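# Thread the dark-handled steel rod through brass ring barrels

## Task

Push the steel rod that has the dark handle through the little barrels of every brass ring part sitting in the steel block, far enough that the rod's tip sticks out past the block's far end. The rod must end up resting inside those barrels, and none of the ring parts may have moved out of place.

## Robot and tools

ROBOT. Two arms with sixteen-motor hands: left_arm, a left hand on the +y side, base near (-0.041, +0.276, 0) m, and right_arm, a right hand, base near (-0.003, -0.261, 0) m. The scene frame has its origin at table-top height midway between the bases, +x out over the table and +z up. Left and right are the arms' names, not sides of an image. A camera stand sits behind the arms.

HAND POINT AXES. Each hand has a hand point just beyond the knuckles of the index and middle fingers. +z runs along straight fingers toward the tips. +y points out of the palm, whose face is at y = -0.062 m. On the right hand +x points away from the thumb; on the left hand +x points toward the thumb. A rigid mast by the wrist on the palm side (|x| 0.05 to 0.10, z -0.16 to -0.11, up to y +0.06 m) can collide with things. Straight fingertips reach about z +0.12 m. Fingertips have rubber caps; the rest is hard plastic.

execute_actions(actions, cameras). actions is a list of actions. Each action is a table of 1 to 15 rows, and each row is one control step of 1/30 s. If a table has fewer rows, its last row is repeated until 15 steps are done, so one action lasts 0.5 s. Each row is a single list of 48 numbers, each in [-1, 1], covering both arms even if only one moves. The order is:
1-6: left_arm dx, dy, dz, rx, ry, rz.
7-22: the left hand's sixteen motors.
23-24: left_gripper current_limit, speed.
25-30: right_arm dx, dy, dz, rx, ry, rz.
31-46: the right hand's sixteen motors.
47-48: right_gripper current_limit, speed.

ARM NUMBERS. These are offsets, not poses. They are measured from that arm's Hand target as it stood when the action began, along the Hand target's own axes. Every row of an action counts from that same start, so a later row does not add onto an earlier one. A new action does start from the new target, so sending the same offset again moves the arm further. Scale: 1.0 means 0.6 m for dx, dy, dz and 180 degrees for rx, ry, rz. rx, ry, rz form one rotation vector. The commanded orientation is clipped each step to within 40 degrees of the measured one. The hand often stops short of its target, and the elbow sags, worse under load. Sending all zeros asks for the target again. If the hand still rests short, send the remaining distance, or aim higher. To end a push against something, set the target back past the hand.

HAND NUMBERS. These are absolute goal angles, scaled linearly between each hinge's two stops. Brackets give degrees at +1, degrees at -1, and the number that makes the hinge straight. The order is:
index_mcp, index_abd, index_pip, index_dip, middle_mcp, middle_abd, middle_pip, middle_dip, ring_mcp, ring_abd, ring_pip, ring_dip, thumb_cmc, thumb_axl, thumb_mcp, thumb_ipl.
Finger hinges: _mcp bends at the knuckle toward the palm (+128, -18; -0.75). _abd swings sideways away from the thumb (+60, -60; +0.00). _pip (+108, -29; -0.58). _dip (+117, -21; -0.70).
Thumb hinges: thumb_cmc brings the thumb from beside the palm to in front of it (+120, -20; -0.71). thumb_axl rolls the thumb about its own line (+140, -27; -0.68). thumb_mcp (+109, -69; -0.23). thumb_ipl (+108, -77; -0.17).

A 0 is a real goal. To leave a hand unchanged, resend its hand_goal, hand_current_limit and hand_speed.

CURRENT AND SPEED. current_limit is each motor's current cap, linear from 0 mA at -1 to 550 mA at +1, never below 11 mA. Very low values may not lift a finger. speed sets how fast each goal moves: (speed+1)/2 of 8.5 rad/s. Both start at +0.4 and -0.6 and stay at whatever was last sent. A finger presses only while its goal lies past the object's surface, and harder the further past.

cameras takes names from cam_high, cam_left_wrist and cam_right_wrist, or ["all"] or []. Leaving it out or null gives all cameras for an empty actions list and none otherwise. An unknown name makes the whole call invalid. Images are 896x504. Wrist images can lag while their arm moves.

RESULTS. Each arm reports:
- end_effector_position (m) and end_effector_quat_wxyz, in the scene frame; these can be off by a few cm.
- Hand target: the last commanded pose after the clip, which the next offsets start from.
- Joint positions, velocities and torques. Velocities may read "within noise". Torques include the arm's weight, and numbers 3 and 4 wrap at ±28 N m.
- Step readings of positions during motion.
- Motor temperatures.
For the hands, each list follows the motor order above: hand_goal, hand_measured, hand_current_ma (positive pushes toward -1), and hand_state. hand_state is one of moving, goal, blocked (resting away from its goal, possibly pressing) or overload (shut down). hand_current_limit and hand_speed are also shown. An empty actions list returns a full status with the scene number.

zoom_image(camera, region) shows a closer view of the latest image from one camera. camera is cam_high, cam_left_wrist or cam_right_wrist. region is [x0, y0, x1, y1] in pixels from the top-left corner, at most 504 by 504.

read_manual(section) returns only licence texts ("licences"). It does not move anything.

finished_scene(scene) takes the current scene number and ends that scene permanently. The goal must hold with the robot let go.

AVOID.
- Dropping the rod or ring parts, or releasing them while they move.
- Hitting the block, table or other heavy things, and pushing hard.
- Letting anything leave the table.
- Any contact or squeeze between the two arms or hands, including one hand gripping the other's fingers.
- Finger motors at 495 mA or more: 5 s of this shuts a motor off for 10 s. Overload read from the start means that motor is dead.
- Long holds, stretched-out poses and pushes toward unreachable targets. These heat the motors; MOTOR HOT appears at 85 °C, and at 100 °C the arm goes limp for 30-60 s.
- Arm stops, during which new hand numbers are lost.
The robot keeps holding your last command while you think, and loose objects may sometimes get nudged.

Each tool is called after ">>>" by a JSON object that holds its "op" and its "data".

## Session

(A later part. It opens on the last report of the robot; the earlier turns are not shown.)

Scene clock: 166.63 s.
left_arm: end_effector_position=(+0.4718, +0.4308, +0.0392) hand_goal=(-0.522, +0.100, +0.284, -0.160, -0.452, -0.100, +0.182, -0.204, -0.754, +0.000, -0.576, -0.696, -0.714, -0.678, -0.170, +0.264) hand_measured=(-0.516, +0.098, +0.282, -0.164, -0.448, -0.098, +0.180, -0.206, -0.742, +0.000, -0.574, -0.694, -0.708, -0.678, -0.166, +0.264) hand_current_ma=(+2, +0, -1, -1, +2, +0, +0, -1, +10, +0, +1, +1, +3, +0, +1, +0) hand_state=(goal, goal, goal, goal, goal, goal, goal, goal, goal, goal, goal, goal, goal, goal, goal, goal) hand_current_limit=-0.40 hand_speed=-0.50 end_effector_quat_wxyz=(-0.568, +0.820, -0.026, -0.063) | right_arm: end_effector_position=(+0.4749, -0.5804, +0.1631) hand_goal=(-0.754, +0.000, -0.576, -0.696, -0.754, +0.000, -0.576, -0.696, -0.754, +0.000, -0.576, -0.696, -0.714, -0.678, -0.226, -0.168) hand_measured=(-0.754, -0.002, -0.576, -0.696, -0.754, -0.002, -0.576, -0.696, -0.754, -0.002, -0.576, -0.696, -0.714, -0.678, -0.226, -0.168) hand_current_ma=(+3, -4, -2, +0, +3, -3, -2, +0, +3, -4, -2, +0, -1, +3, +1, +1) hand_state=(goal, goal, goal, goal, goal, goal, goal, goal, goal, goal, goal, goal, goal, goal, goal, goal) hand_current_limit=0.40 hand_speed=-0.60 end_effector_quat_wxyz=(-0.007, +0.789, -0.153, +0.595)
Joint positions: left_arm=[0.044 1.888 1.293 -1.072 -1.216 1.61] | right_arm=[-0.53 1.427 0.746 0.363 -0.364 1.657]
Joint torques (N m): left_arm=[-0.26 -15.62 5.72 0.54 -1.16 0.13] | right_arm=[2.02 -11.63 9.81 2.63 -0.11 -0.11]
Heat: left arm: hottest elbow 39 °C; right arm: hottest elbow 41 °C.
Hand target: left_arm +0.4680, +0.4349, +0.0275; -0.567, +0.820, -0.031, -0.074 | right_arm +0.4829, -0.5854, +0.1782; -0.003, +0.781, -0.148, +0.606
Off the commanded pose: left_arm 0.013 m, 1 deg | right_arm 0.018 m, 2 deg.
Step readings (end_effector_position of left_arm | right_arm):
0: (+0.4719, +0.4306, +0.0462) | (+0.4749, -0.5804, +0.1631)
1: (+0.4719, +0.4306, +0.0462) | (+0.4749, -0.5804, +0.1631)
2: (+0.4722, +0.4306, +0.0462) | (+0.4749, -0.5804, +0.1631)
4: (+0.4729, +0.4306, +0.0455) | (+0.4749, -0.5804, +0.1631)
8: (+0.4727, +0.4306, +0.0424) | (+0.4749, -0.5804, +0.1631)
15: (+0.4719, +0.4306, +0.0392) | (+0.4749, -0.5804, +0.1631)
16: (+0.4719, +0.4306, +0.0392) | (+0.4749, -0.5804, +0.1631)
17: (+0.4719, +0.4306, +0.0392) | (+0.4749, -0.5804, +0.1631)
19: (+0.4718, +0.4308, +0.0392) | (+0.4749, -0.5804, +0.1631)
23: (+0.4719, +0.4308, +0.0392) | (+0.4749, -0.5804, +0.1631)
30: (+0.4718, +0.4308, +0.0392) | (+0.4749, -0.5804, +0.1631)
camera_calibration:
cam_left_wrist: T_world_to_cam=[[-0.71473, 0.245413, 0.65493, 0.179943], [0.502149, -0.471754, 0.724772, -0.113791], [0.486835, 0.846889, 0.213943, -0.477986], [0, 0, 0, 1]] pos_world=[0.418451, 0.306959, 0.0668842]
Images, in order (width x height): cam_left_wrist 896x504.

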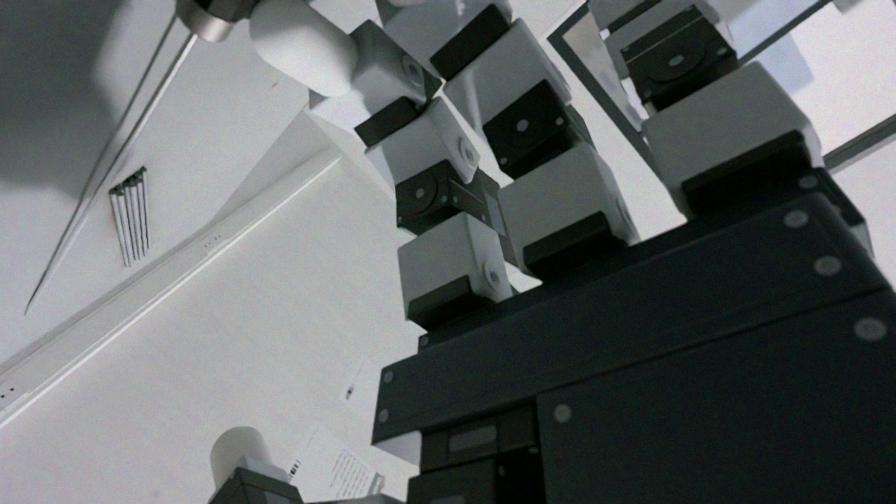

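>>> {"op": "execute_actions", "data": {"actions": [[[0,0,0,0,0,0,-0.521,0.1,0.285,-0.159,-0.452,-0.1,0.182,-0.203,-0.754,0,-0.576,-0.696,0.671,-0.678,-0.169,0.265,-0.3,-0.6,0,0,0,0,0,0,-0.754,0,-0.576,-0.696,-0.754,0,-0.576,-0.696,-0.754,0,-0.576,-0.696,-0.714,-0.678,-0.226,-0.168,0.4,-0.6]],[[0,0,0,0,0,0,-0.521,0.1,0.285,-0.159,-0.452,-0.1,0.182,-0.203,-0.754,0,-0.576,-0.696,0.671,-0.678,-0.169,0.265,-0.3,-0.6,0,0,0,0,0,0,-0.754,0,-0.576,-0.696,-0.754,0,-0.576,-0.696,-0.754,0,-0.576,-0.696,-0.714,-0.678,-0.226,-0.168,0.4,-0.6]],[[0,0,0,0,0,0,-0.521,0.1,0.285,-0.159,-0.452,-0.1,0.182,-0.203,-0.754,0,-0.576,-0.696,0.671,-0.678,-0.169,0.265,-0.3,-0.6,0,0,0,0,0,0,-0.754,0,-0.576,-0.696,-0.754,0,-0.576,-0.696,-0.754,0,-0.576,-0.696,-0.714,-0.678,-0.226,-0.168,0.4,-0.6]]], "cameras": ["cam_left_wrist","cam_high"]}}

>>> {"op": "zoom_image", "data": {"camera": "cam_left_wrist", "region": [0, 0, 480, 400]}}

Scene clock: 169.47 s.
left_arm: end_effector_position=(+0.4734, +0.4311, +0.0393) hand_goal=(-0.522, +0.100, +0.284, -0.160, -0.452, -0.100, +0.182, -0.204, -0.754, +0.000, -0.576, -0.696, +0.670, -0.678, -0.170, +0.264) hand_measured=(-0.516, +0.098, +0.282, -0.164, -0.448, -0.102, +0.182, -0.204, -0.742, +0.000, -0.574, -0.694, +0.664, -0.680, -0.168, +0.266) hand_current_ma=(+3, +0, -1, -1, +2, +0, +0, +0, +10, +0, +1, +1, -2, -1, +1, +0) hand_state=(goal, goal, goal, goal, goal, goal, goal, goal, goal, goal, goal, goal, goal, goal, goal, goal) hand_current_limit=-0.30 hand_speed=-0.60 end_effector_quat_wxyz=(-0.569, +0.820, -0.024, -0.060) | right_arm: end_effector_position=(+0.4749, -0.5804, +0.1631) hand_goal=(-0.754, +0.000, -0.576, -0.696, -0.754, +0.000, -0.576, -0.696, -0.754, +0.000, -0.576, -0.696, -0.714, -0.678, -0.226, -0.168) hand_measured=(-0.754, -0.002, -0.576, -0.696, -0.754, -0.002, -0.576, -0.696, -0.754, -0.002, -0.576, -0.696, -0.714, -0.678, -0.226, -0.168) hand_current_ma=(+3, -4, -2, +0, +3, -3, -2, +0, +3, -4, -2, +0, -1, +3, +1, +1) hand_state=(goal, goal, goal, goal, goal, goal, goal, goal, goal, goal, goal, goal, goal, goal, goal, goal) hand_current_limit=0.40 hand_speed=-0.60 end_effector_quat_wxyz=(-0.007, +0.789, -0.153, +0.595)
Joint positions: left_arm=[0.044 1.888 1.293 -1.064 -1.217 1.61] | right_arm=[-0.53 1.427 0.746 0.363 -0.364 1.657]
Joint torques (N m): left_arm=[-0.38 -15.33 5.79 0.17 -1.04 0.23] | right_arm=[2.9 -11.63 9.83 2.78 -0.16 -0.12]
Heat: left arm: hottest elbow 39 °C; right arm: hottest elbow 41 °C.
Hand target: left_arm +0.4681, +0.4348, +0.0275; -0.567, +0.820, -0.031, -0.074 | right_arm +0.4829, -0.5854, +0.1782; -0.003, +0.781, -0.148, +0.606
Off the commanded pose: left_arm 0.014 m, 2 deg | right_arm 0.018 m, 2 deg.
Step readings (end_effector_position of left_arm | right_arm):
0: (+0.4718, +0.4308, +0.0392) | (+0.4749, -0.5804, +0.1631)
1: (+0.4718, +0.4308, +0.0392) | (+0.4749, -0.5804, +0.1631)
2: (+0.4718, +0.4308, +0.0392) | (+0.4749, -0.5804, +0.1631)
4: (+0.4718, +0.4308, +0.0392) | (+0.4749, -0.5804, +0.1631)
8: (+0.4718, +0.4308, +0.0392) | (+0.4749, -0.5804, +0.1631)
15: (+0.4718, +0.4308, +0.0392) | (+0.4749, -0.5804, +0.1631)
16: (+0.4718, +0.4308, +0.0392) | (+0.4749, -0.5804, +0.1631)
17: (+0.4718, +0.4308, +0.0392) | (+0.4749, -0.5804, +0.1631)
19: (+0.4718, +0.4308, +0.0392) | (+0.4749, -0.5804, +0.1631)
23: (+0.4718, +0.4308, +0.0392) | (+0.4749, -0.5804, +0.1631)
30: (+0.4737, +0.4311, +0.0394) | (+0.4749, -0.5804, +0.1631)
31: (+0.4737, +0.4311, +0.0395) | (+0.4749, -0.5804, +0.1631)
32: (+0.4737, +0.4311, +0.0395) | (+0.4749, -0.5804, +0.1631)
34: (+0.4734, +0.4311, +0.0393) | (+0.4749, -0.5804, +0.1631)
38: (+0.4734, +0.4311, +0.0393) | (+0.4749, -0.5804, +0.1631)
45: (+0.4734, +0.4311, +0.0393) | (+0.4749, -0.5804, +0.1631)
camera_calibration:
cam_left_wrist: T_world_to_cam=[[-0.719413, 0.244378, 0.650173, 0.183813], [0.49675, -0.473232, 0.727524, -0.111369], [0.485474, 0.846363, 0.219054, -0.478258], [0, 0, 0, 1]] pos_world=[0.419741, 0.307156, 0.0662779]
Images, in order (width x height): cam_high 896x504, cam_left_wrist 896x504.

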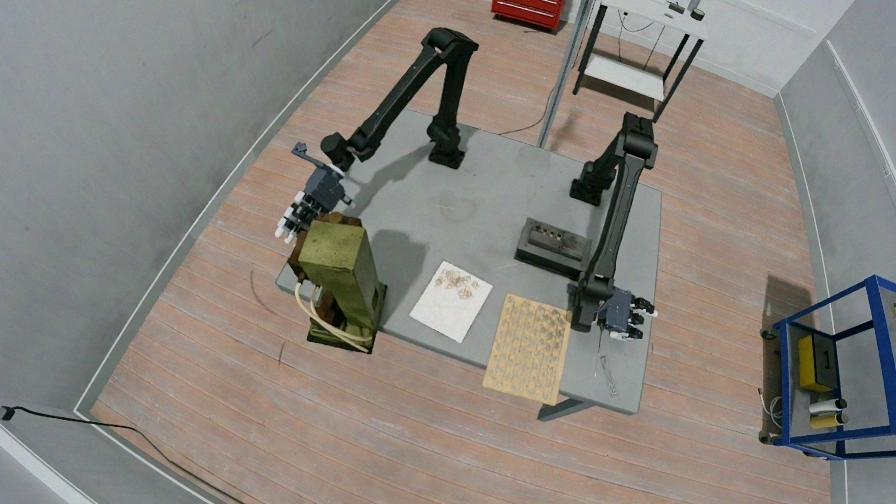

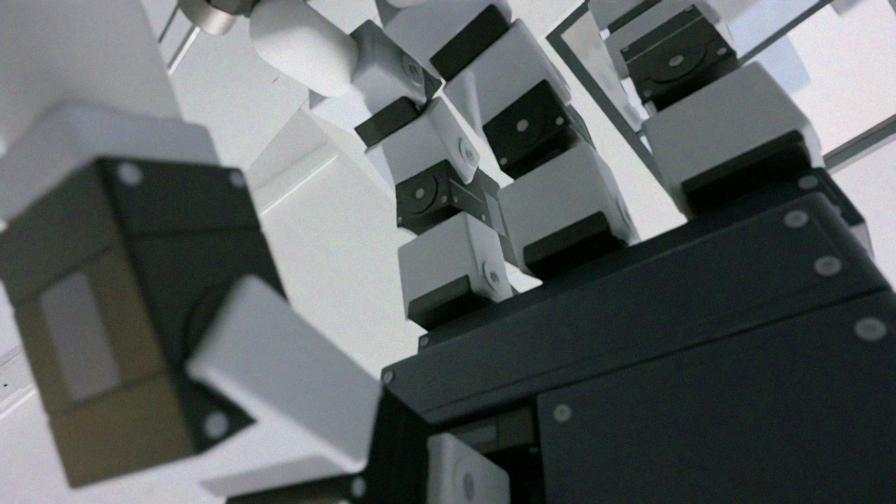

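Scaled by 1.050 from the camera's 896x504 image, which has a finer 1280x720 frame.

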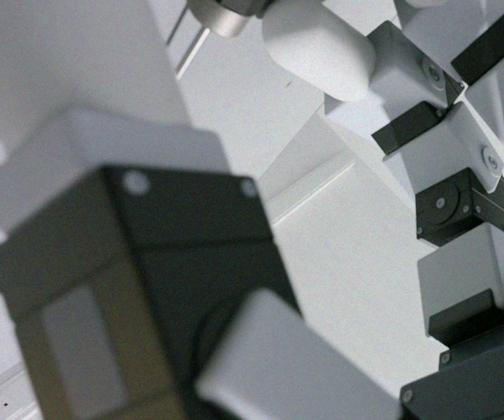

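>>> {"op": "execute_actions", "data": {"actions": [[[0,0,0,0,0,0,-0.37,0.1,0.285,-0.159,-0.3,-0.1,0.182,-0.203,-0.754,0,-0.576,-0.696,0.671,-0.678,0.07,0.1,-0.3,-0.8,0,0,0,0,0,0,-0.754,0,-0.576,-0.696,-0.754,0,-0.576,-0.696,-0.754,0,-0.576,-0.696,-0.714,-0.678,-0.226,-0.168,0.4,-0.6]],[[0,0,0,0,0,0,-0.3,0.1,0.285,-0.159,-0.23,-0.1,0.182,-0.203,-0.754,0,-0.576,-0.696,0.671,-0.678,0.16,0.06,-0.3,-0.85,0,0,0,0,0,0,-0.754,0,-0.576,-0.696,-0.754,0,-0.576,-0.696,-0.754,0,-0.576,-0.696,-0.714,-0.678,-0.226,-0.168,0.4,-0.6]]], "cameras": ["cam_left_wrist"]}}

Scene clock: 171.37 s.
left_arm: end_effector_position=(+0.4727, +0.4334, +0.0392) hand_goal=(-0.300, +0.100, +0.284, -0.160, -0.230, -0.100, +0.182, -0.204, -0.754, +0.000, -0.576, -0.696, +0.670, -0.678, +0.160, +0.060) hand_measured=(-0.304, +0.098, +0.282, -0.164, -0.232, -0.102, +0.180, -0.204, -0.742, +0.000, -0.574, -0.694, +0.666, -0.680, +0.128, +0.056) hand_current_ma=(-1, +0, -1, -1, -1, +0, -1, +0, +10, +0, +1, +1, -1, -1, -58, -2) hand_state=(goal, goal, goal, goal, goal, goal, goal, goal, goal, goal, goal, goal, goal, goal, blocked, goal) hand_current_limit=-0.30 hand_speed=-0.85 end_effector_quat_wxyz=(-0.569, +0.820, -0.022, -0.061) | right_arm: end_effector_position=(+0.4749, -0.5804, +0.1631) hand_goal=(-0.754, +0.000, -0.576, -0.696, -0.754, +0.000, -0.576, -0.696, -0.754, +0.000, -0.576, -0.696, -0.714, -0.678, -0.226, -0.168) hand_measured=(-0.754, -0.002, -0.576, -0.696, -0.754, -0.002, -0.576, -0.696, -0.754, -0.002, -0.576, -0.696, -0.714, -0.678, -0.226, -0.168) hand_current_ma=(+3, -4, -2, +0, +3, -3, -2, +0, +3, -4, -2, +0, -1, +3, +1, +1) hand_state=(goal, goal, goal, goal, goal, goal, goal, goal, goal, goal, goal, goal, goal, goal, goal, goal) hand_current_limit=0.40 hand_speed=-0.60 end_effector_quat_wxyz=(-0.007, +0.789, -0.153, +0.595)
Joint positions: left_arm=[0.049 1.888 1.293 -1.064 -1.217 1.61] | right_arm=[-0.53 1.427 0.746 0.363 -0.364 1.657]
Joint torques (N m): left_arm=[-0.56 -15.44 5.6 0.08 -1.05 0.24] | right_arm=[2.26 -12.28 9.63 2.82 -0.17 -0.08]
Heat: left arm: hottest elbow 39 °C; right arm: hottest elbow 41 °C.
Hand target: left_arm +0.4681, +0.4349, +0.0275; -0.567, +0.820, -0.031, -0.074 | right_arm +0.4829, -0.5854, +0.1782; -0.003, +0.781, -0.148, +0.606
Off the commanded pose: left_arm 0.013 m, 2 deg | right_arm 0.018 m, 2 deg.
Step readings (end_effector_position of left_arm | right_arm):
0: (+0.4734, +0.4311, +0.0393) | (+0.4749, -0.5804, +0.1631)
1: (+0.4734, +0.4311, +0.0393) | (+0.4749, -0.5804, +0.1631)
2: (+0.4733, +0.4314, +0.0394) | (+0.4749, -0.5804, +0.1631)
4: (+0.4733, +0.4317, +0.0395) | (+0.4749, -0.5804, +0.1631)
8: (+0.4727, +0.4336, +0.0397) | (+0.4749, -0.5804, +0.1631)
15: (+0.4727, +0.4338, +0.0397) | (+0.4749, -0.5804, +0.1631)
16: (+0.4727, +0.4338, +0.0397) | (+0.4749, -0.5804, +0.1631)
17: (+0.4727, +0.4337, +0.0396) | (+0.4749, -0.5804, +0.1631)
19: (+0.4727, +0.4335, +0.0393) | (+0.4749, -0.5804, +0.1631)
23: (+0.4727, +0.4334, +0.0392) | (+0.4749, -0.5804, +0.1631)
30: (+0.4727, +0.4334, +0.0392) | (+0.4749, -0.5804, +0.1631)
camera_calibration:
cam_left_wrist: T_world_to_cam=[[-0.720515, 0.241361, 0.650079, 0.184638], [0.498938, -0.470611, 0.727727, -0.112075], [0.481579, 0.848687, 0.218658, -0.479051], [0, 0, 0, 1]] pos_world=[0.419654, 0.309256, 0.0662792]
Images, in order (width x height): cam_left_wrist 896x504.

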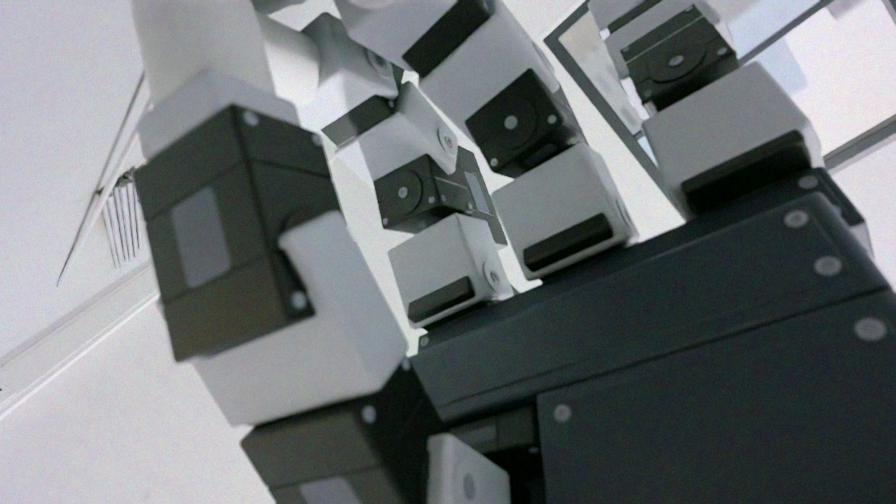

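>>> {"op": "execute_actions", "data": {"actions": [[[0,0,0,0,0,0,-0.22,0.1,0.285,-0.159,-0.15,-0.1,0.182,-0.203,-0.754,0,-0.576,-0.696,0.671,-0.678,0.2,0.06,-0.2,-0.85,0,0,0,0,0,0,-0.754,0,-0.576,-0.696,-0.754,0,-0.576,-0.696,-0.754,0,-0.576,-0.696,-0.714,-0.678,-0.226,-0.168,0.4,-0.6]],[[0,0,0,0,0,0,-0.16,0.1,0.285,-0.159,-0.09,-0.1,0.182,-0.203,-0.754,0,-0.576,-0.696,0.671,-0.678,0.25,0.06,-0.2,-0.85,0,0,0,0,0,0,-0.754,0,-0.576,-0.696,-0.754,0,-0.576,-0.696,-0.754,0,-0.576,-0.696,-0.714,-0.678,-0.226,-0.168,0.4,-0.6]]], "cameras": ["cam_left_wrist"]}}

Scene clock: 173.13 s.
left_arm: end_effector_position=(+0.4727, +0.4336, +0.0394) hand_goal=(-0.160, +0.100, +0.284, -0.160, -0.090, -0.100, +0.182, -0.204, -0.754, +0.000, -0.576, -0.696, +0.670, -0.678, +0.250, +0.060) hand_measured=(-0.270, +0.096, +0.264, -0.164, -0.178, -0.090, +0.152, -0.218, -0.742, +0.000, -0.574, -0.694, +0.662, -0.682, +0.132, +0.036) hand_current_ma=(-220, -1, -17, -2, -214, +6, -37, -10, +10, +0, +1, +1, -4, -1, -220, -39) hand_state=(blocked, goal, goal, goal, blocked, goal, blocked, goal, goal, goal, goal, goal, goal, goal, blocked, blocked) hand_current_limit=-0.20 hand_speed=-0.85 end_effector_quat_wxyz=(-0.569, +0.819, -0.022, -0.061) | right_arm: end_effector_position=(+0.4749, -0.5804, +0.1631) hand_goal=(-0.754, +0.000, -0.576, -0.696, -0.754, +0.000, -0.576, -0.696, -0.754, +0.000, -0.576, -0.696, -0.714, -0.678, -0.226, -0.168) hand_measured=(-0.754, -0.002, -0.576, -0.696, -0.754, -0.002, -0.576, -0.696, -0.754, -0.002, -0.576, -0.696, -0.714, -0.678, -0.226, -0.168) hand_current_ma=(+3, -4, -2, +0, +3, -3, -2, +0, +3, -4, -2, +0, -1, +3, +1, +1) hand_state=(goal, goal, goal, goal, goal, goal, goal, goal, goal, goal, goal, goal, goal, goal, goal, goal) hand_current_limit=0.40 hand_speed=-0.60 end_effector_quat_wxyz=(-0.007, +0.789, -0.153, +0.595)
Joint positions: left_arm=[0.049 1.888 1.293 -1.064 -1.218 1.61] | right_arm=[-0.53 1.427 0.746 0.363 -0.364 1.657]
Joint torques (N m): left_arm=[-0.62 -15.27 5.76 0.02 -0.97 0.22] | right_arm=[2.32 -11.34 9.77 2.58 -0.11 -0.14]
Heat: left arm: hottest elbow 39 °C; right arm: hottest elbow 41 °C.
Hand target: left_arm +0.4681, +0.4348, +0.0275; -0.567, +0.820, -0.031, -0.074 | right_arm +0.4829, -0.5854, +0.1782; -0.003, +0.781, -0.148, +0.606
Off the commanded pose: left_arm 0.013 m, 2 deg | right_arm 0.018 m, 2 deg.
Step readings (end_effector_position of left_arm | right_arm):
0: (+0.4727, +0.4334, +0.0392) | (+0.4749, -0.5804, +0.1631)
1: (+0.4727, +0.4334, +0.0392) | (+0.4749, -0.5804, +0.1631)
2: (+0.4727, +0.4334, +0.0392) | (+0.4749, -0.5804, +0.1631)
4: (+0.4727, +0.4334, +0.0392) | (+0.4749, -0.5804, +0.1631)
8: (+0.4727, +0.4334, +0.0392) | (+0.4749, -0.5804, +0.1631)
15: (+0.4727, +0.4334, +0.0392) | (+0.4749, -0.5804, +0.1631)
16: (+0.4727, +0.4334, +0.0392) | (+0.4749, -0.5804, +0.1631)
17: (+0.4727, +0.4334, +0.0393) | (+0.4749, -0.5804, +0.1631)
19: (+0.4727, +0.4335, +0.0393) | (+0.4749, -0.5804, +0.1631)
23: (+0.4727, +0.4336, +0.0394) | (+0.4749, -0.5804, +0.1631)
30: (+0.4727, +0.4336, +0.0394) | (+0.4749, -0.5804, +0.1631)
camera_calibration:
cam_left_wrist: T_world_to_cam=[[-0.720406, 0.240465, 0.650532, 0.184746], [0.498928, -0.471847, 0.726933, -0.111537], [0.481753, 0.848256, 0.219947, -0.47911], [0, 0, 0, 1]] pos_world=[0.419553, 0.309354, 0.0662749]
Images, in order (width x height): cam_left_wrist 896x504.

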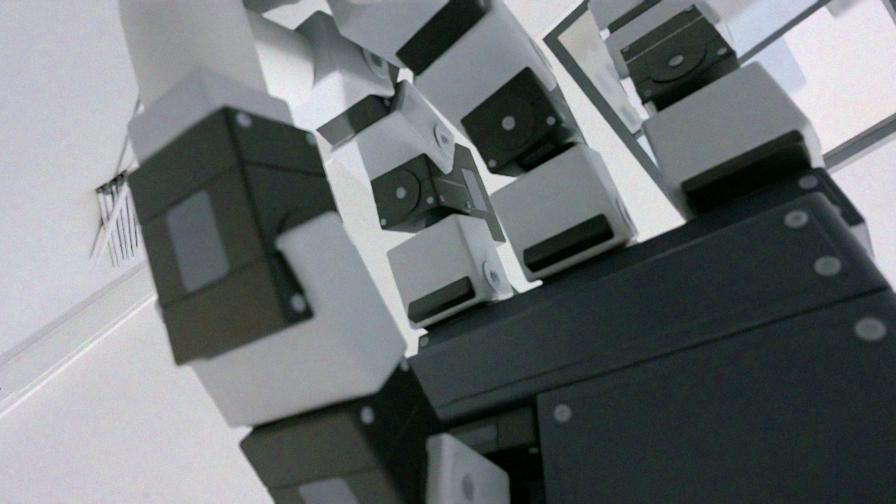

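>>> {"op": "execute_actions", "data": {"actions": [[[-0.0125,-0.0928,-0.0345,0,0,0,-0.16,0.1,0.285,-0.159,-0.09,-0.1,0.182,-0.203,-0.754,0,-0.576,-0.696,0.671,-0.678,0.25,0.06,-0.1,-0.85,0,0,0,0,0,0,-0.754,0,-0.576,-0.696,-0.754,0,-0.576,-0.696,-0.754,0,-0.576,-0.696,-0.714,-0.678,-0.226,-0.168,0.4,-0.6]],[[-0.006,-0.0464,-0.0172,0,0,0,-0.16,0.1,0.285,-0.159,-0.09,-0.1,0.182,-0.203,-0.754,0,-0.576,-0.696,0.671,-0.678,0.25,0.06,-0.1,-0.85,0,0,0,0,0,0,-0.754,0,-0.576,-0.696,-0.754,0,-0.576,-0.696,-0.754,0,-0.576,-0.696,-0.714,-0.678,-0.226,-0.168,0.4,-0.6]]], "cameras": ["cam_left_wrist","cam_high"]}}

>>> {"op": "zoom_image", "data": {"camera": "cam_high", "region": [540, 250, 680, 400]}}

>>> {"op": "zoom_image", "data": {"camera": "cam_left_wrist", "region": [0, 0, 300, 350]}}

Scene clock: 175.33 s.
left_arm: end_effector_position=(+0.4594, +0.4325, +0.1041) hand_goal=(-0.160, +0.100, +0.284, -0.160, -0.090, -0.100, +0.182, -0.204, -0.754, +0.000, -0.576, -0.696, +0.670, -0.678, +0.250, +0.060) hand_measured=(-0.188, +0.094, +0.272, -0.164, -0.092, -0.096, +0.174, -0.208, -0.742, +0.000, -0.574, -0.694, +0.678, -0.674, +0.202, +0.040) hand_current_ma=(-36, -3, -9, -2, -1, +1, -4, -2, +10, +0, +1, +1, +4, +2, -110, -29) hand_state=(blocked, goal, goal, goal, goal, goal, goal, goal, goal, goal, goal, goal, goal, goal, blocked, goal) hand_current_limit=-0.10 hand_speed=-0.85 end_effector_quat_wxyz=(-0.566, +0.819, -0.042, -0.085) | right_arm: end_effector_position=(+0.4749, -0.5804, +0.1631) hand_goal=(-0.754, +0.000, -0.576, -0.696, -0.754, +0.000, -0.576, -0.696, -0.754, +0.000, -0.576, -0.696, -0.714, -0.678, -0.226, -0.168) hand_measured=(-0.754, -0.002, -0.576, -0.696, -0.754, -0.002, -0.576, -0.696, -0.754, -0.002, -0.576, -0.696, -0.714, -0.678, -0.226, -0.168) hand_current_ma=(+3, -4, -2, +0, +3, -3, -2, +0, +3, -4, -2, +0, -1, +3, +1, +1) hand_state=(goal, goal, goal, goal, goal, goal, goal, goal, goal, goal, goal, goal, goal, goal, goal, goal) hand_current_limit=0.40 hand_speed=-0.60 end_effector_quat_wxyz=(-0.007, +0.789, -0.153, +0.595)
Joint positions: left_arm=[0.049 1.801 1.357 -1.264 -1.216 1.624] | right_arm=[-0.53 1.427 0.746 0.363 -0.364 1.657]
Joint torques (N m): left_arm=[-1.2 -16.79 9.16 -0.47 -1.06 0.09] | right_arm=[2.49 -12.34 9.89 2.63 -0.11 -0.12]
Heat: left arm: hottest elbow 39 °C; right arm: hottest elbow 41 °C.
Hand target: left_arm +0.4712, +0.4352, +0.1172; -0.567, +0.820, -0.031, -0.074 | right_arm +0.4829, -0.5854, +0.1782; -0.003, +0.781, -0.148, +0.606
Off the commanded pose: left_arm 0.018 m, 2 deg | right_arm 0.018 m, 2 deg.
Step readings (end_effector_position of left_arm | right_arm):
0: (+0.4727, +0.4336, +0.0394) | (+0.4749, -0.5804, +0.1631)
1: (+0.4725, +0.4336, +0.0394) | (+0.4749, -0.5804, +0.1631)
2: (+0.4707, +0.4335, +0.0398) | (+0.4749, -0.5804, +0.1631)
4: (+0.4650, +0.4329, +0.0425) | (+0.4749, -0.5804, +0.1631)
8: (+0.4559, +0.4323, +0.0569) | (+0.4749, -0.5804, +0.1631)
15: (+0.4597, +0.4326, +0.0765) | (+0.4749, -0.5804, +0.1631)
16: (+0.4599, +0.4326, +0.0770) | (+0.4749, -0.5804, +0.1631)
17: (+0.4589, +0.4325, +0.0777) | (+0.4749, -0.5804, +0.1631)
19: (+0.4568, +0.4324, +0.0803) | (+0.4749, -0.5804, +0.1631)
23: (+0.4565, +0.4324, +0.0912) | (+0.4749, -0.5804, +0.1631)
30: (+0.4601, +0.4326, +0.1040) | (+0.4749, -0.5804, +0.1631)
camera_calibration:
cam_left_wrist: T_world_to_cam=[[-0.678071, 0.24729, 0.692147, 0.106605], [0.540721, -0.470006, 0.697649, -0.169346], [0.497835, 0.847314, 0.184983, -0.489451], [0, 0, 0, 1]] pos_world=[0.407521, 0.308762, 0.134897]
Images, in order (width x height): cam_high 896x504, cam_left_wrist 896x504.

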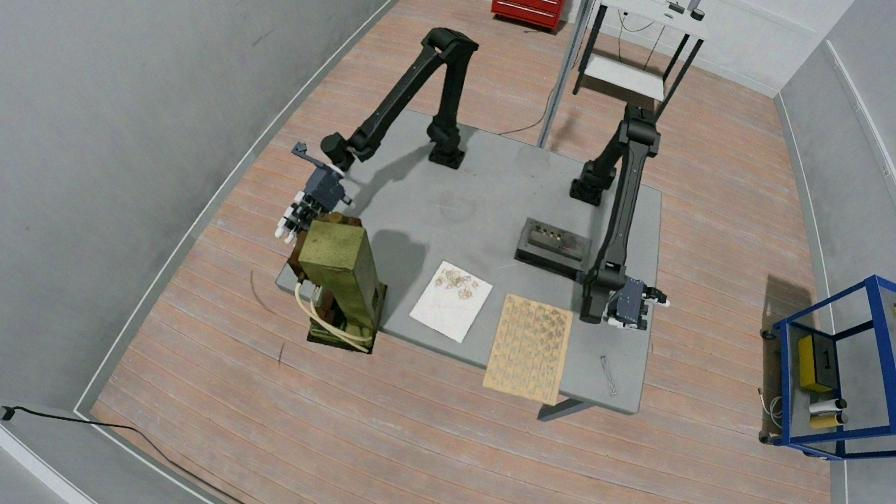

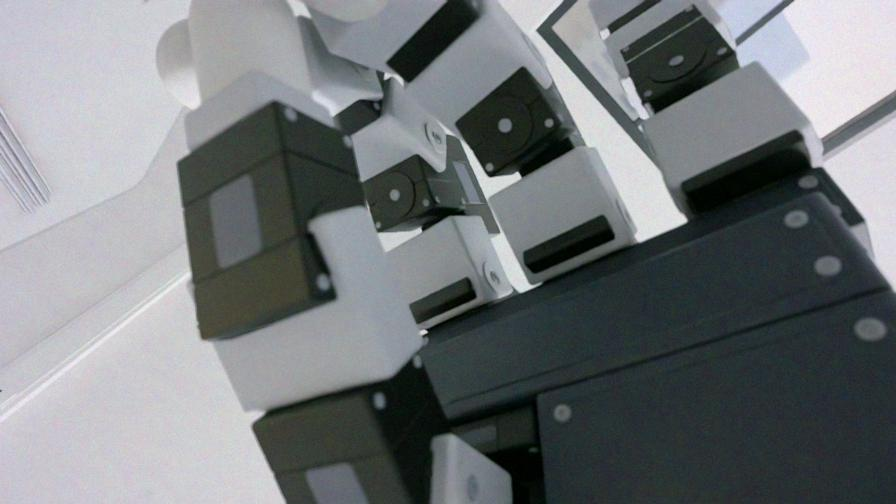

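Scaled by 3.360 from the camera's 896x504 image, which has a finer 1280x720 frame.

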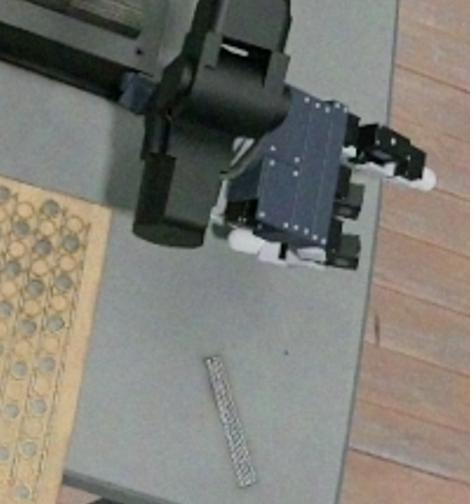

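Scaled by 1.440 from the camera's 896x504 image, which has a finer 1280x720 frame.

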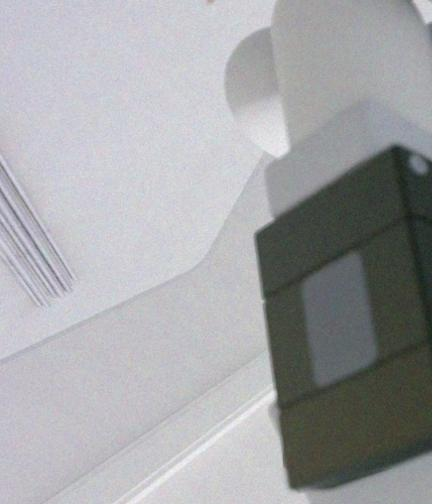

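>>> {"op": "zoom_image", "data": {"camera": "cam_high", "region": [575, 270, 665, 345]}}

>>> {"op": "zoom_image", "data": {"camera": "cam_high", "region": [500, 240, 620, 400]}}

Scaled by 5.600 from the camera's 896x504 image, which has a finer 1280x720 frame.

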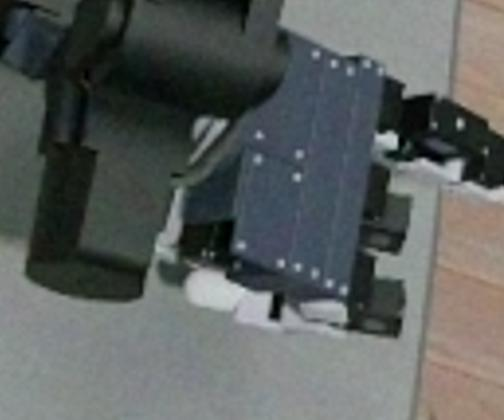

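Scaled by 3.150 from the camera's 896x504 image, which has a finer 1280x720 frame.

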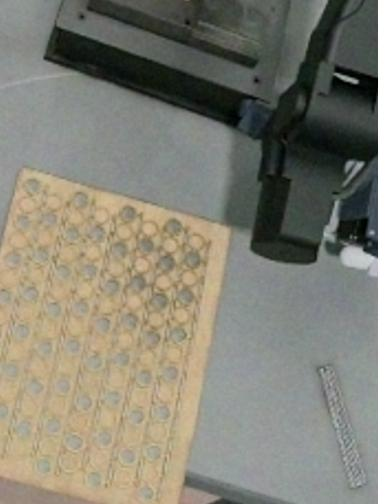

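>>> {"op": "execute_actions", "data": {"actions": [[[-0.006,-0.0774,-0.0287,0,0,0,-0.16,0.1,0.285,-0.159,-0.09,-0.1,0.182,-0.203,-0.754,0,-0.576,-0.696,0.671,-0.678,0.25,0.06,-0.1,-0.85,0,0,0,0,0,0,-0.754,0,-0.576,-0.696,-0.754,0,-0.576,-0.696,-0.754,0,-0.576,-0.696,-0.714,-0.678,-0.226,-0.168,0.4,-0.6]],[[0.02,-0.0774,0.0487,0,0,0,-0.16,0.1,0.285,-0.159,-0.09,-0.1,0.182,-0.203,-0.754,0,-0.576,-0.696,0.671,-0.678,0.25,0.06,-0.1,-0.85,0,0,0,0,0,0,-0.754,0,-0.576,-0.696,-0.754,0,-0.576,-0.696,-0.754,0,-0.576,-0.696,-0.714,-0.678,-0.226,-0.168,0.4,-0.6]]], "cameras": ["cam_left_wrist","cam_high"]}}

>>> {"op": "zoom_image", "data": {"camera": "cam_high", "region": [540, 230, 690, 400]}}

Scene clock: 178.67 s.
left_arm: end_effector_position=(+0.4792, +0.4815, +0.1881) hand_goal=(-0.160, +0.100, +0.284, -0.160, -0.090, -0.100, +0.182, -0.204, -0.754, +0.000, -0.576, -0.696, +0.670, -0.678, +0.250, +0.060) hand_measured=(-0.188, +0.094, +0.272, -0.164, -0.092, -0.096, +0.174, -0.208, -0.742, +0.000, -0.574, -0.694, +0.678, -0.674, +0.202, +0.040) hand_current_ma=(-36, -3, -9, -2, -1, +1, -4, -2, +10, +0, +1, +1, +4, +2, -110, -29) hand_state=(blocked, goal, goal, goal, goal, goal, goal, goal, goal, goal, goal, goal, goal, goal, blocked, goal) hand_current_limit=-0.10 hand_speed=-0.85 end_effector_quat_wxyz=(-0.566, +0.819, -0.033, -0.088) | right_arm: end_effector_position=(+0.4749, -0.5804, +0.1631) hand_goal=(-0.754, +0.000, -0.576, -0.696, -0.754, +0.000, -0.576, -0.696, -0.754, +0.000, -0.576, -0.696, -0.714, -0.678, -0.226, -0.168) hand_measured=(-0.754, -0.002, -0.576, -0.696, -0.754, -0.002, -0.576, -0.696, -0.754, -0.002, -0.576, -0.696, -0.714, -0.678, -0.226, -0.168) hand_current_ma=(+3, -4, -2, +0, +3, -3, -2, +0, +3, -4, -2, +0, -1, +3, +1, +1) hand_state=(goal, goal, goal, goal, goal, goal, goal, goal, goal, goal, goal, goal, goal, goal, goal, goal) hand_current_limit=0.40 hand_speed=-0.60 end_effector_quat_wxyz=(-0.007, +0.789, -0.153, +0.595)
Joint positions: left_arm=[0.139 1.757 1.529 -1.284 -1.219 1.829] | right_arm=[-0.53 1.427 0.746 0.363 -0.364 1.657]
Joint torques (N m): left_arm=[-1.61 -16.5 9.63 0.7 -1.06 0.22] | right_arm=[1.55 -11.46 10.1 2.93 -0.07 -0.09]
Heat: left arm: hottest elbow 39 °C; right arm: hottest elbow 41 °C.
Hand target: left_arm +0.4910, +0.4798, +0.1976; -0.567, +0.820, -0.031, -0.074 | right_arm +0.4829, -0.5854, +0.1782; -0.003, +0.781, -0.148, +0.606
Off the commanded pose: left_arm 0.015 m, 2 deg | right_arm 0.018 m, 2 deg.
Step readings (end_effector_position of left_arm | right_arm):
0: (+0.4594, +0.4325, +0.1041) | (+0.4749, -0.5804, +0.1631)
1: (+0.4592, +0.4325, +0.1043) | (+0.4749, -0.5804, +0.1631)
2: (+0.4586, +0.4324, +0.1055) | (+0.4749, -0.5804, +0.1631)
4: (+0.4575, +0.4323, +0.1113) | (+0.4749, -0.5804, +0.1631)
8: (+0.4611, +0.4324, +0.1339) | (+0.4749, -0.5804, +0.1631)
15: (+0.4666, +0.4328, +0.1582) | (+0.4749, -0.5804, +0.1631)
16: (+0.4664, +0.4330, +0.1584) | (+0.4749, -0.5804, +0.1631)
17: (+0.4664, +0.4345, +0.1594) | (+0.4749, -0.5804, +0.1631)
19: (+0.4680, +0.4405, +0.1644) | (+0.4749, -0.5804, +0.1631)
23: (+0.4769, +0.4650, +0.1823) | (+0.4749, -0.5804, +0.1631)
30: (+0.4788, +0.4818, +0.1885) | (+0.4749, -0.5804, +0.1631)
camera_calibration:
cam_left_wrist: T_world_to_cam=[[-0.685391, 0.233932, 0.689576, 0.060226], [0.546455, -0.46066, 0.699414, -0.223281], [0.481275, 0.856194, 0.187899, -0.553269], [0, 0, 0, 1]] pos_world=[0.429566, 0.35676, 0.218594]
Images, in order (width x height): cam_high 896x504, cam_left_wrist 896x504.

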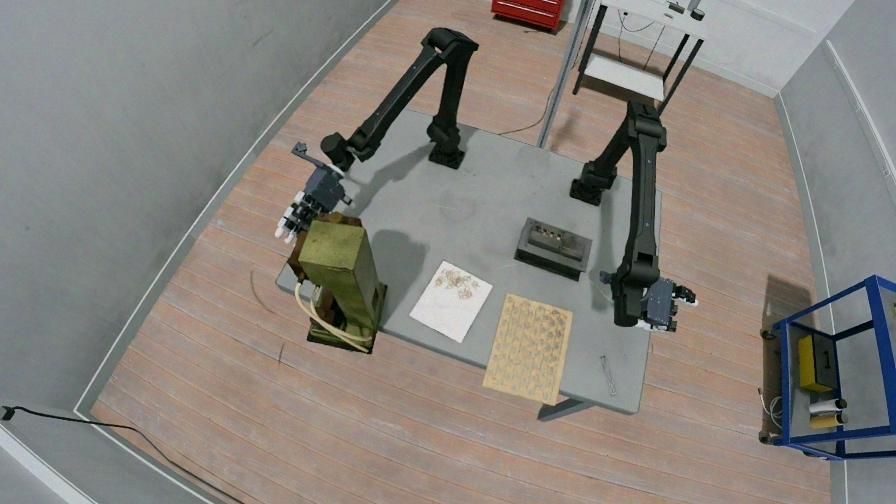

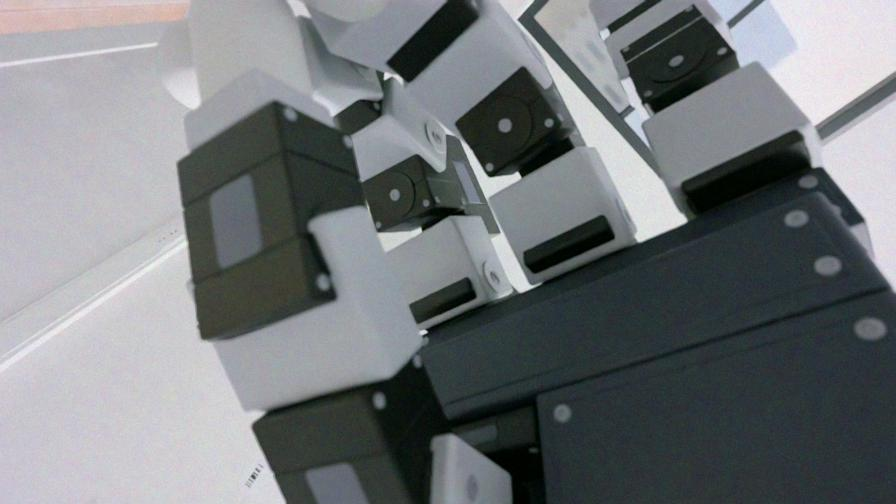

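Scaled by 2.965 from the camera's 896x504 image, which has a finer 1280x720 frame.

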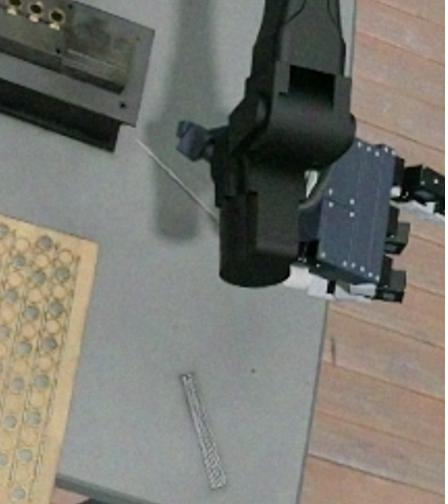

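>>> {"op": "execute_actions", "data": {"actions": [[[0.0197,0.0998,0.0372,0,0,0,-0.16,0.1,0.285,-0.159,-0.09,-0.1,0.182,-0.203,-0.754,0,-0.576,-0.696,0.671,-0.678,0.25,0.06,-0.1,-0.85,0,0,0,0,0,0,-0.754,0,-0.576,-0.696,-0.754,0,-0.576,-0.696,-0.754,0,-0.576,-0.696,-0.714,-0.678,-0.226,-0.168,0.4,-0.6]],[[0.0152,0.0768,0.0286,0,0,0,-0.16,0.1,0.285,-0.159,-0.09,-0.1,0.182,-0.203,-0.754,0,-0.576,-0.696,0.671,-0.678,0.25,0.06,-0.1,-0.85,0,0,0,0,0,0,-0.754,0,-0.576,-0.696,-0.754,0,-0.576,-0.696,-0.754,0,-0.576,-0.696,-0.714,-0.678,-0.226,-0.168,0.4,-0.6]]], "cameras": ["cam_left_wrist","cam_high"]}}

>>> {"op": "zoom_image", "data": {"camera": "cam_high", "region": [540, 230, 690, 400]}}

Scene clock: 186.43 s.
left_arm: end_effector_position=(+0.4913, +0.4826, +0.0870) hand_goal=(-0.160, +0.100, +0.284, -0.160, -0.090, -0.100, +0.182, -0.204, -0.754, +0.000, -0.576, -0.696, +0.670, -0.678, +0.250, +0.060) hand_measured=(-0.188, +0.094, +0.272, -0.164, -0.092, -0.096, +0.174, -0.208, -0.742, +0.000, -0.574, -0.694, +0.678, -0.674, +0.202, +0.040) hand_current_ma=(-36, -3, -9, -2, -1, +1, -4, -2, +10, +0, +1, +1, +4, +2, -110, -29) hand_state=(blocked, goal, goal, goal, goal, goal, goal, goal, goal, goal, goal, goal, goal, goal, blocked, goal) hand_current_limit=-0.10 hand_speed=-0.85 end_effector_quat_wxyz=(-0.567, +0.820, -0.024, -0.074) | right_arm: end_effector_position=(+0.4749, -0.5804, +0.1631) hand_goal=(-0.754, +0.000, -0.576, -0.696, -0.754, +0.000, -0.576, -0.696, -0.754, +0.000, -0.576, -0.696, -0.714, -0.678, -0.226, -0.168) hand_measured=(-0.754, -0.002, -0.576, -0.696, -0.754, -0.002, -0.576, -0.696, -0.754, -0.002, -0.576, -0.696, -0.714, -0.678, -0.226, -0.168) hand_current_ma=(+3, -4, -2, +0, +3, -3, -2, +0, +3, -4, -2, +0, -1, +3, +1, +1) hand_state=(goal, goal, goal, goal, goal, goal, goal, goal, goal, goal, goal, goal, goal, goal, goal, goal) hand_current_limit=0.40 hand_speed=-0.60 end_effector_quat_wxyz=(-0.007, +0.789, -0.153, +0.595)
Joint positions: left_arm=[0.139 1.856 1.389 -1.002 -1.216 1.838] | right_arm=[-0.53 1.427 0.746 0.363 -0.364 1.657]
Joint torques (N m): left_arm=[-1.55 -17.08 6.79 0.7 -1.09 0.25] | right_arm=[2.37 -11.46 9.94 2.89 -0.12 -0.09]
Heat: left arm: hottest elbow 41 °C; right arm: hottest elbow 42 °C.
Hand target: left_arm +0.4939, +0.4797, +0.0826; -0.567, +0.820, -0.031, -0.074 | right_arm +0.4829, -0.5854, +0.1782; -0.003, +0.781, -0.148, +0.606
Off the commanded pose: left_arm 0.006 m, 1 deg | right_arm 0.018 m, 2 deg.
Step readings (end_effector_position of left_arm | right_arm):
0: (+0.4791, +0.4815, +0.1881) | (+0.4749, -0.5804, +0.1631)
1: (+0.4795, +0.4815, +0.1882) | (+0.4749, -0.5804, +0.1631)
2: (+0.4814, +0.4818, +0.1877) | (+0.4749, -0.5804, +0.1631)
4: (+0.4866, +0.4825, +0.1835) | (+0.4749, -0.5804, +0.1631)
8: (+0.4870, +0.4825, +0.1627) | (+0.4749, -0.5804, +0.1631)
15: (+0.4886, +0.4822, +0.1368) | (+0.4749, -0.5804, +0.1631)
16: (+0.4891, +0.4823, +0.1363) | (+0.4749, -0.5804, +0.1631)
17: (+0.4904, +0.4825, +0.1354) | (+0.4749, -0.5804, +0.1631)
19: (+0.4926, +0.4830, +0.1304) | (+0.4749, -0.5804, +0.1631)
23: (+0.4909, +0.4827, +0.1093) | (+0.4749, -0.5804, +0.1631)
30: (+0.4903, +0.4825, +0.0869) | (+0.4749, -0.5804, +0.1631)
camera_calibration:
cam_left_wrist: T_world_to_cam=[[-0.707826, 0.235426, 0.666001, 0.150339], [0.520774, -0.46309, 0.717176, -0.146382], [0.477261, 0.854472, 0.205184, -0.539679], [0, 0, 0, 1]] pos_world=[0.440213, 0.357959, 0.115589]
Images, in order (width x height): cam_high 896x504, cam_left_wrist 896x504.

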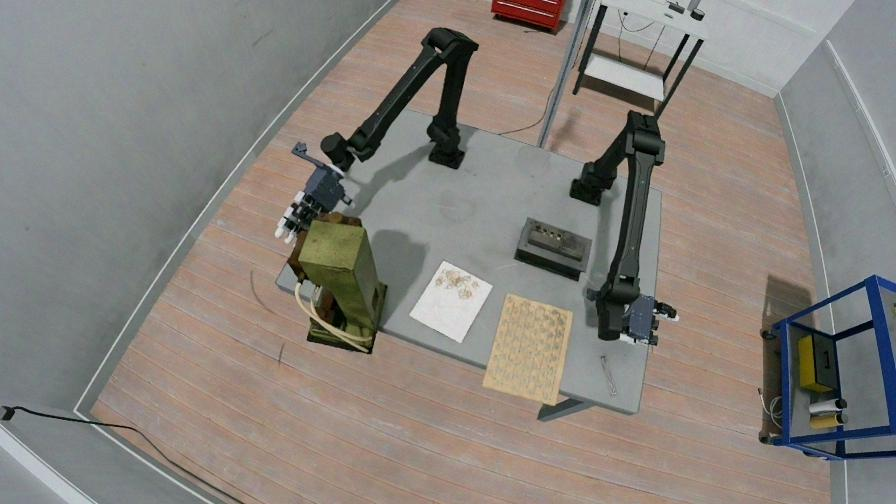

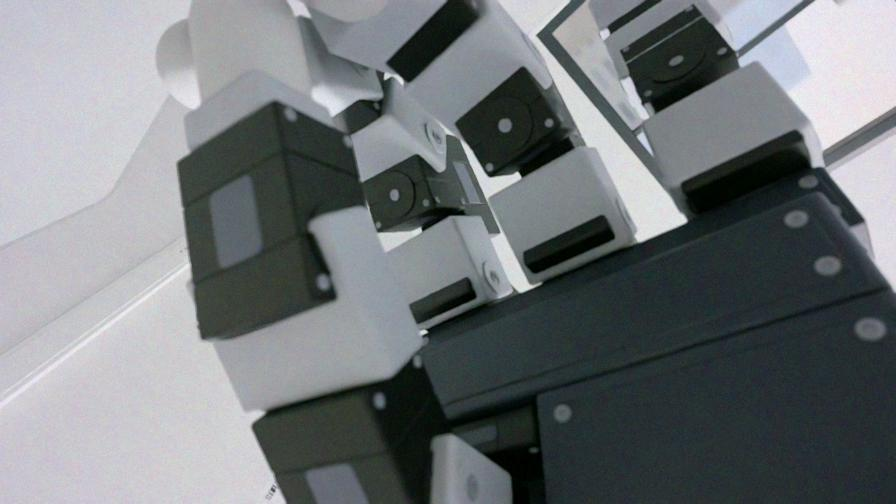

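Scaled by 2.965 from the camera's 896x504 image, which has a finer 1280x720 frame.

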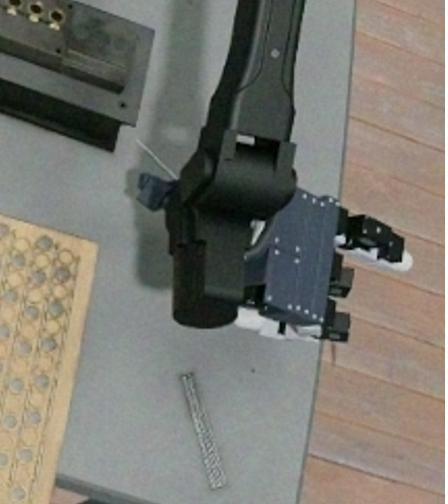

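>>> {"op": "execute_actions", "data": {"actions": [[[-0.0243,-0.1388,-0.0519,0,0,0,-0.521,0.1,0.285,-0.159,-0.452,-0.1,0.182,-0.203,-0.754,0,-0.576,-0.696,0.671,-0.678,-0.169,0.265,-0.1,-0.7,0,0,0,0,0,0,-0.754,0,-0.576,-0.696,-0.754,0,-0.576,-0.696,-0.754,0,-0.576,-0.696,-0.714,-0.678,-0.226,-0.168,0.4,-0.6]],[[-0.0182,-0.1041,-0.0389,0,0,0,-0.616,-0.1,-0.431,-0.551,-0.616,0.1,-0.431,-0.551,0.479,0,0.3,-0.2,-0.714,-0.678,-0.226,-0.168,0.0,-0.5,0,0,0,0,0,0,-0.754,0,-0.576,-0.696,-0.754,0,-0.576,-0.696,-0.754,0,-0.576,-0.696,-0.714,-0.678,-0.226,-0.168,0.4,-0.6]],[[0,0,0,-0.0387,-0.0961,-0.1453,-0.616,-0.1,-0.431,-0.551,-0.616,0.1,-0.431,-0.551,0.479,0,0.3,-0.2,-0.714,-0.678,-0.226,-0.168,0.0,-0.5,0,0,0,0,0,0,-0.754,0,-0.576,-0.696,-0.754,0,-0.576,-0.696,-0.754,0,-0.576,-0.696,-0.714,-0.678,-0.226,-0.168,0.4,-0.6]],[[0,0,0,-0.0387,-0.0961,-0.1453,-0.616,-0.1,-0.431,-0.551,-0.616,0.1,-0.431,-0.551,0.479,0,0.3,-0.2,-0.714,-0.678,-0.226,-0.168,0.0,-0.5,0,0,0,0,0,0,-0.754,0,-0.576,-0.696,-0.754,0,-0.576,-0.696,-0.754,0,-0.576,-0.696,-0.714,-0.678,-0.226,-0.168,0.4,-0.6]]], "cameras": ["cam_left_wrist","cam_high"]}}

>>> {"op": "zoom_image", "data": {"camera": "cam_high", "region": [540, 200, 690, 370]}}

Scene clock: 192.10 s.
left_arm: end_effector_position=(+0.4951, +0.4810, +0.2389) hand_goal=(-0.616, -0.100, -0.432, -0.552, -0.616, +0.100, -0.432, -0.552, +0.478, +0.000, +0.300, -0.200, -0.714, -0.678, -0.226, -0.168) hand_measured=(-0.604, -0.098, -0.428, -0.550, -0.606, +0.098, -0.428, -0.548, +0.468, +0.000, +0.294, -0.202, -0.702, -0.676, -0.222, -0.166) hand_current_ma=(+9, +0, +2, +1, +6, +0, +2, +1, -7, +0, -3, -1, +8, +1, +2, +1) hand_state=(goal, goal, goal, goal, goal, goal, goal, goal, goal, goal, goal, goal, goal, goal, goal, goal) hand_current_limit=0.00 hand_speed=-0.50 end_effector_quat_wxyz=(-0.385, +0.799, +0.460, +0.055) | right_arm: end_effector_position=(+0.4749, -0.5804, +0.1631) hand_goal=(-0.754, +0.000, -0.576, -0.696, -0.754, +0.000, -0.576, -0.696, -0.754, +0.000, -0.576, -0.696, -0.714, -0.678, -0.226, -0.168) hand_measured=(-0.754, -0.002, -0.576, -0.696, -0.754, -0.002, -0.576, -0.696, -0.754, -0.002, -0.576, -0.696, -0.714, -0.678, -0.226, -0.168) hand_current_ma=(+3, -4, -2, +0, +3, -3, -2, +0, +3, -4, -2, +0, -1, +3, +1, +1) hand_state=(goal, goal, goal, goal, goal, goal, goal, goal, goal, goal, goal, goal, goal, goal, goal, goal) hand_current_limit=0.40 hand_speed=-0.60 end_effector_quat_wxyz=(-0.007, +0.789, -0.153, +0.595)
Joint positions: left_arm=[0.194 1.721 1.657 -1.696 -0.78 0.641] | right_arm=[-0.53 1.427 0.746 0.363 -0.364 1.657]
Joint torques (N m): left_arm=[-1.03 -16.5 7.08 -0.08 -0.77 -0.12] | right_arm=[2.43 -11.69 10 3 -0.06 -0.13]
Heat: left arm: hottest elbow 41 °C; right arm: hottest elbow 42 °C.
Hand target: left_arm +0.4931, +0.4797, +0.2403; -0.427, +0.752, +0.499, -0.056 | right_arm +0.4829, -0.5854, +0.1782; -0.003, +0.781, -0.148, +0.606
Off the commanded pose: left_arm 0.003 m, 15 deg | right_arm 0.018 m, 2 deg.
joint sent to its limit (left arm) — joint 4 (wrist pitch), lower limit. The joint targets are off in orientation, not in position.
Step readings (end_effector_position of left_arm | right_arm):
0: (+0.4913, +0.4826, +0.0870) | (+0.4749, -0.5804, +0.1631)
1: (+0.4911, +0.4826, +0.0870) | (+0.4749, -0.5804, +0.1631)
2: (+0.4894, +0.4824, +0.0878) | (+0.4749, -0.5804, +0.1631)
4: (+0.4812, +0.4810, +0.0928) | (+0.4749, -0.5804, +0.1631)
8: (+0.4754, +0.4801, +0.1228) | (+0.4749, -0.5804, +0.1631)
15: (+0.4843, +0.4818, +0.1700) | (+0.4749, -0.5804, +0.1631)
16: (+0.4842, +0.4818, +0.1714) | (+0.4749, -0.5804, +0.1631)
17: (+0.4827, +0.4815, +0.1727) | (+0.4749, -0.5804, +0.1631)
19: (+0.4789, +0.4807, +0.1780) | (+0.4749, -0.5804, +0.1631)
23: (+0.4812, +0.4810, +0.2009) | (+0.4749, -0.5804, +0.1631)
30: (+0.4826, +0.4813, +0.2283) | (+0.4749, -0.5804, +0.1631)
31: (+0.4825, +0.4810, +0.2284) | (+0.4749, -0.5804, +0.1631)
32: (+0.4830, +0.4789, +0.2271) | (+0.4749, -0.5804, +0.1631)
34: (+0.4844, +0.4740, +0.2240) | (+0.4749, -0.5804, +0.1631)
38: (+0.4798, +0.4702, +0.2236) | (+0.4749, -0.5804, +0.1631)
45: (+0.4740, +0.4727, +0.2335) | (+0.4749, -0.5804, +0.1631)
46: (+0.4755, +0.4725, +0.2344) | (+0.4749, -0.5804, +0.1631)
47: (+0.4768, +0.4700, +0.2321) | (+0.4749, -0.5804, +0.1631)
49: (+0.4811, +0.4636, +0.2269) | (+0.4749, -0.5804, +0.1631)
53: (+0.4872, +0.4676, +0.2259) | (+0.4749, -0.5804, +0.1631)
60: (+0.4927, +0.4768, +0.2359) | (+0.4749, -0.5804, +0.1631)
camera_calibration:
cam_left_wrist: T_world_to_cam=[[-0.94122, -0.335247, -0.0414167, 0.61134], [-0.0233852, -0.0576466, 0.998063, -0.250734], [-0.336985, 0.940365, 0.0464183, -0.171631], [0, 0, 0, 1]] pos_world=[0.511705, 0.351891, 0.283535]
Images, in order (width x height): cam_high 896x504, cam_left_wrist 896x504.

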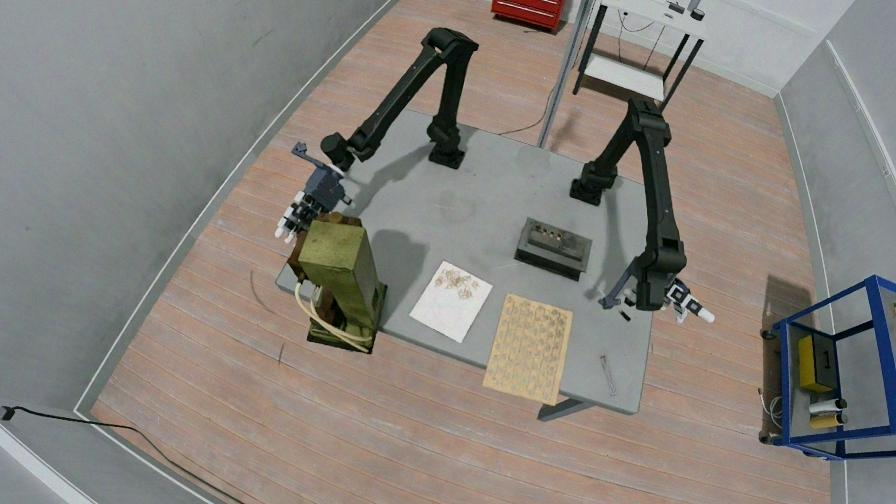

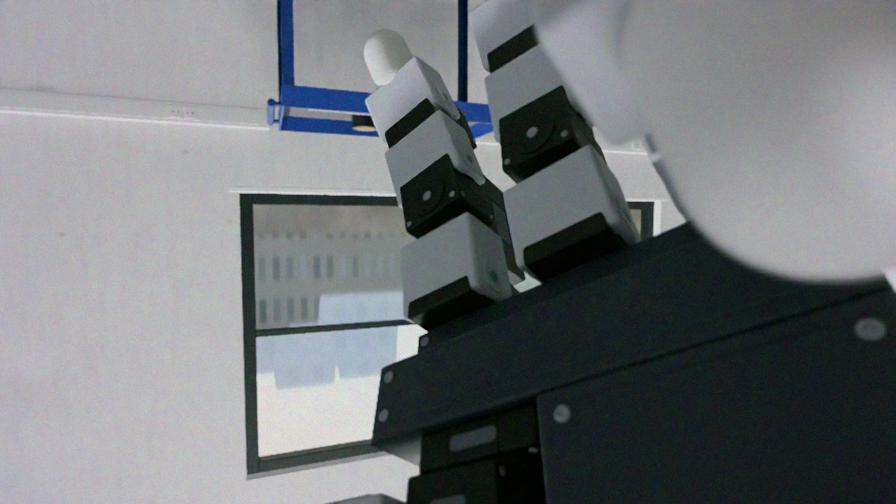

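Scaled by 2.965 from the camera's 896x504 image, which has a finer 1280x720 frame.

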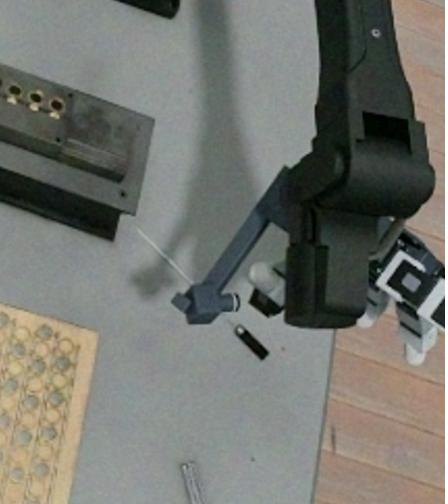

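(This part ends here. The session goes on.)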